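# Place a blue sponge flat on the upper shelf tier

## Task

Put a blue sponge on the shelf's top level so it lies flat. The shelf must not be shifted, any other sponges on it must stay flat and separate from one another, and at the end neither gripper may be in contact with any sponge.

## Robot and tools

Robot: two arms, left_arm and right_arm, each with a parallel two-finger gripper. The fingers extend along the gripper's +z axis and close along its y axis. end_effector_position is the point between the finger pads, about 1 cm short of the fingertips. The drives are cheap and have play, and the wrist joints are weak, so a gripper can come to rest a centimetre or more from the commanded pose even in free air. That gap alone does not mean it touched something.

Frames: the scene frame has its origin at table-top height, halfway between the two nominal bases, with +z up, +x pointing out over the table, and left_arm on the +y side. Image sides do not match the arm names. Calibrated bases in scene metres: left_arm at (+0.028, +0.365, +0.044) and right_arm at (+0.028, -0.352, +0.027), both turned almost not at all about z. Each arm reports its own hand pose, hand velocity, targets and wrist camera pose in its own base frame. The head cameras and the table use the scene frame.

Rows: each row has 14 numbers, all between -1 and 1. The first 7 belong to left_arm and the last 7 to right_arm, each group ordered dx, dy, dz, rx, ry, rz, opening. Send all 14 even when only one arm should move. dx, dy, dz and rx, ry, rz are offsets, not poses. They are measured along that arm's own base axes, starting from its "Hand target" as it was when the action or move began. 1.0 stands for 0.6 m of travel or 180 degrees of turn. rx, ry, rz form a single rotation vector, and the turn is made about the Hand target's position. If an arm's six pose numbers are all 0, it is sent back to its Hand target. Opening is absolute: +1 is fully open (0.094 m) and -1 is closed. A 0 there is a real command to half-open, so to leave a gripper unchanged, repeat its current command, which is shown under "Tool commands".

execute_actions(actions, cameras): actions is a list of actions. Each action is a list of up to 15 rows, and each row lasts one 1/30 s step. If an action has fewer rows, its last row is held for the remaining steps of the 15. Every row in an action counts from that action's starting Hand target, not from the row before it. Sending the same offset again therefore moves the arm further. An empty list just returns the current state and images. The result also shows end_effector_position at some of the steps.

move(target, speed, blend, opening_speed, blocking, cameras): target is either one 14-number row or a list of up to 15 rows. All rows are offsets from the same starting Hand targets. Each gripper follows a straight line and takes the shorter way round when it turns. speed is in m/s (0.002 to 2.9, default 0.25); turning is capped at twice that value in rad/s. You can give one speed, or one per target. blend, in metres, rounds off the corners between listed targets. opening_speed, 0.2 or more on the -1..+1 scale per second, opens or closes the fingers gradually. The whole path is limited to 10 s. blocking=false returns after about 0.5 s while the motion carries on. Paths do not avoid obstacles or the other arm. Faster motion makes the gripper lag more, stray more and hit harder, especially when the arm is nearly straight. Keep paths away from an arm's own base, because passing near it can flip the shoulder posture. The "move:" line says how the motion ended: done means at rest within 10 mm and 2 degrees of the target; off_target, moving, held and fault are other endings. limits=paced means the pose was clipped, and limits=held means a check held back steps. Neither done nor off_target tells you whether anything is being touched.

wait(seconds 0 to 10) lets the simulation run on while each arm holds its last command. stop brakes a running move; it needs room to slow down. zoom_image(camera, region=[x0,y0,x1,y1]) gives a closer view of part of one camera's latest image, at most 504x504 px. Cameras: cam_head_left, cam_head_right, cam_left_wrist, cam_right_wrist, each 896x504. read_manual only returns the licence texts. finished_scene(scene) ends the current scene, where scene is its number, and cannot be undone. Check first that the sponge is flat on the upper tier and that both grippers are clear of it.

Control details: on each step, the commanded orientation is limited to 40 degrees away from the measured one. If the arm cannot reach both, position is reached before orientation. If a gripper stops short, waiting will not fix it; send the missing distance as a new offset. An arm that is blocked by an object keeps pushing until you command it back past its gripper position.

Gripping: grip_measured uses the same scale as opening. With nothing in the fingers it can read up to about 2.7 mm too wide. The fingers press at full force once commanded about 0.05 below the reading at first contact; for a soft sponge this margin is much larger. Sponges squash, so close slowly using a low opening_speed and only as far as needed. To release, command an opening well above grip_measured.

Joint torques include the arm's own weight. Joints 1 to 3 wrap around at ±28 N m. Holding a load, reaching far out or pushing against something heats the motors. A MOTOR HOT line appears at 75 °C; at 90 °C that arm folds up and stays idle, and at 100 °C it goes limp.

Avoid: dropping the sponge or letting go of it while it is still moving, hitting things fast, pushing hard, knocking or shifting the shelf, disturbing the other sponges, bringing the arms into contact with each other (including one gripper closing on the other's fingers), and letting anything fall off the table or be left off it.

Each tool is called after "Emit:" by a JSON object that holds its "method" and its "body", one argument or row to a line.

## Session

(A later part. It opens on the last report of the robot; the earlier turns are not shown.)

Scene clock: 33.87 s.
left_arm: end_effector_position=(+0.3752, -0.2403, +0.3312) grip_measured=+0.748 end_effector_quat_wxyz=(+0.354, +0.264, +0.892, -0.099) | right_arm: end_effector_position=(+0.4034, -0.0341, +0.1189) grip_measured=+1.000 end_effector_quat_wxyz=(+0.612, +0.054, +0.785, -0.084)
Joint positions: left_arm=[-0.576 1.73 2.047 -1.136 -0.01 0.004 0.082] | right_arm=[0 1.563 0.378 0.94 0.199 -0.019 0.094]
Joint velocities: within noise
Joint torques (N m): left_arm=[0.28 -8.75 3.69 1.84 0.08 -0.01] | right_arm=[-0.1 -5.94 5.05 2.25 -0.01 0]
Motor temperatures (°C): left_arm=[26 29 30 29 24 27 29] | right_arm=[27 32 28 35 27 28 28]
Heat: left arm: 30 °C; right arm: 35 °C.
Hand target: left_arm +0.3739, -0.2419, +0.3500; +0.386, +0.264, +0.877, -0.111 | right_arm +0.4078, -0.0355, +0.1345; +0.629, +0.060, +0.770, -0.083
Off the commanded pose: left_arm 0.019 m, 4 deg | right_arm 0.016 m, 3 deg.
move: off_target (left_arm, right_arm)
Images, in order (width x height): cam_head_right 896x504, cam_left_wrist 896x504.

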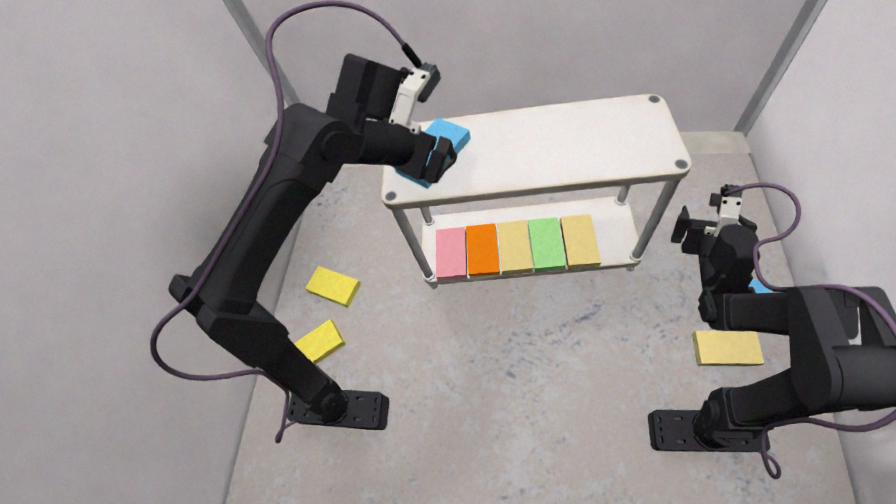

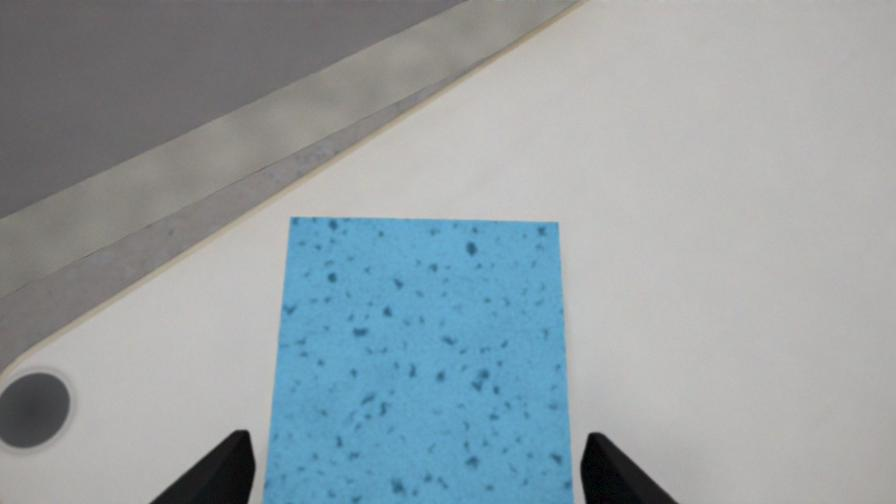

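Emit:
{"method": "move", "body": {
  "target": [
    [-0.0862, 0.0553, 0.0917, 0, 0, 0, 0.8, 0, 0, 0, 0, 0, 0, 1.0],
    [-0.2898, 0.0532, 0.0583, 0, 0, -0.0667, 0.8, 0, 0, 0, 0, 0, 0, 1.0]
  ],
  "speed": [0.07, 0.18],
  "blend": [0.02, 0]
}}

Scene clock: 37.33 s.
left_arm: end_effector_position=(+0.2045, -0.2194, +0.3913) grip_measured=+0.798 end_effector_quat_wxyz=(+0.381, +0.361, +0.836, -0.161) | right_arm: end_effector_position=(+0.4034, -0.0341, +0.1189) grip_measured=+1.000 end_effector_quat_wxyz=(+0.612, +0.054, +0.785, -0.084)
Joint positions: left_arm=[-0.838 1.265 1.845 -1.297 -0.024 -0.013 0.084] | right_arm=[0 1.563 0.378 0.94 0.199 -0.019 0.094]
Joint velocities: within noise
Joint torques (N m): left_arm=[-0.38 -2.41 3.03 1.21 -0.15 -0.1] | right_arm=[-0.09 -5.96 5.04 2.25 -0.01 0]
Motor temperatures (°C): left_arm=[26 29 30 29 24 27 28] | right_arm=[27 32 28 35 27 28 28]
Heat: left arm: 30 °C; right arm: 35 °C.
Hand target: left_arm +0.2000, -0.2100, +0.3850; +0.372, +0.355, +0.844, -0.150 | right_arm +0.4078, -0.0355, +0.1345; +0.629, +0.060, +0.770, -0.083
Off the commanded pose: left_arm 0.012 m, 2 deg | right_arm 0.016 m, 3 deg.
move: off_target (left_arm, right_arm)

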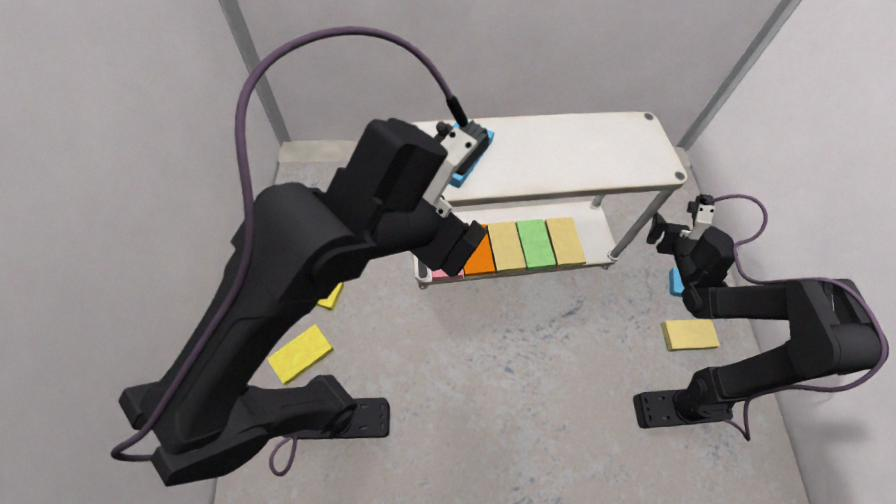

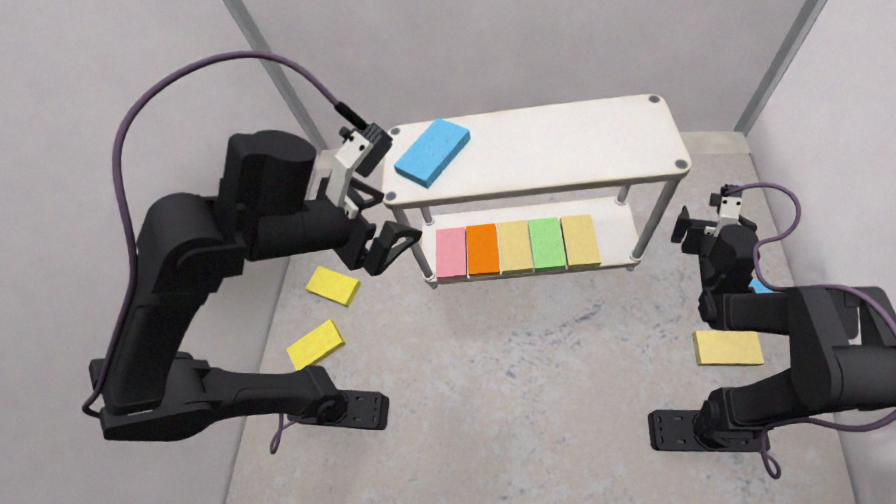

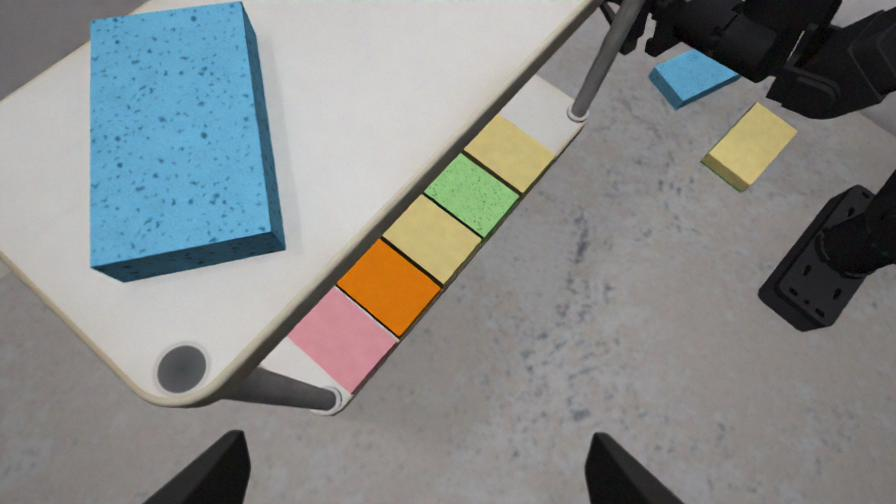

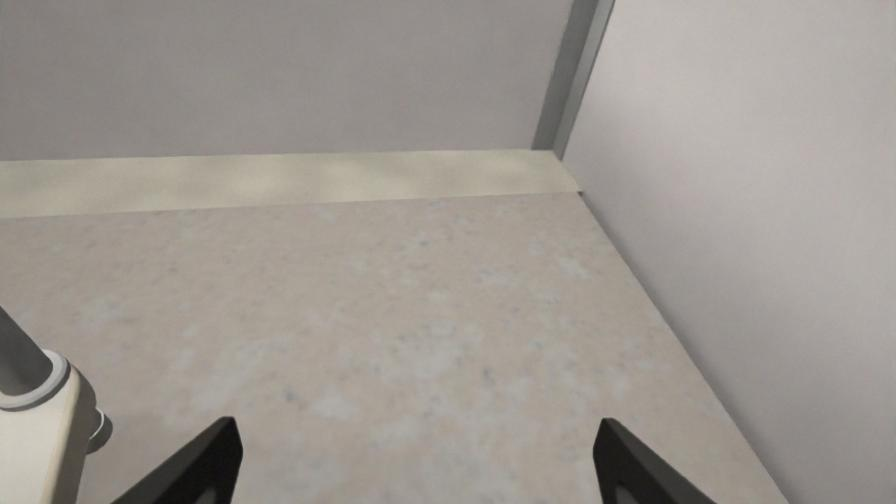

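Emit:
{"method": "finished_scene", "body": {
  "scene": 2
}}

The scene is finished: the task was done.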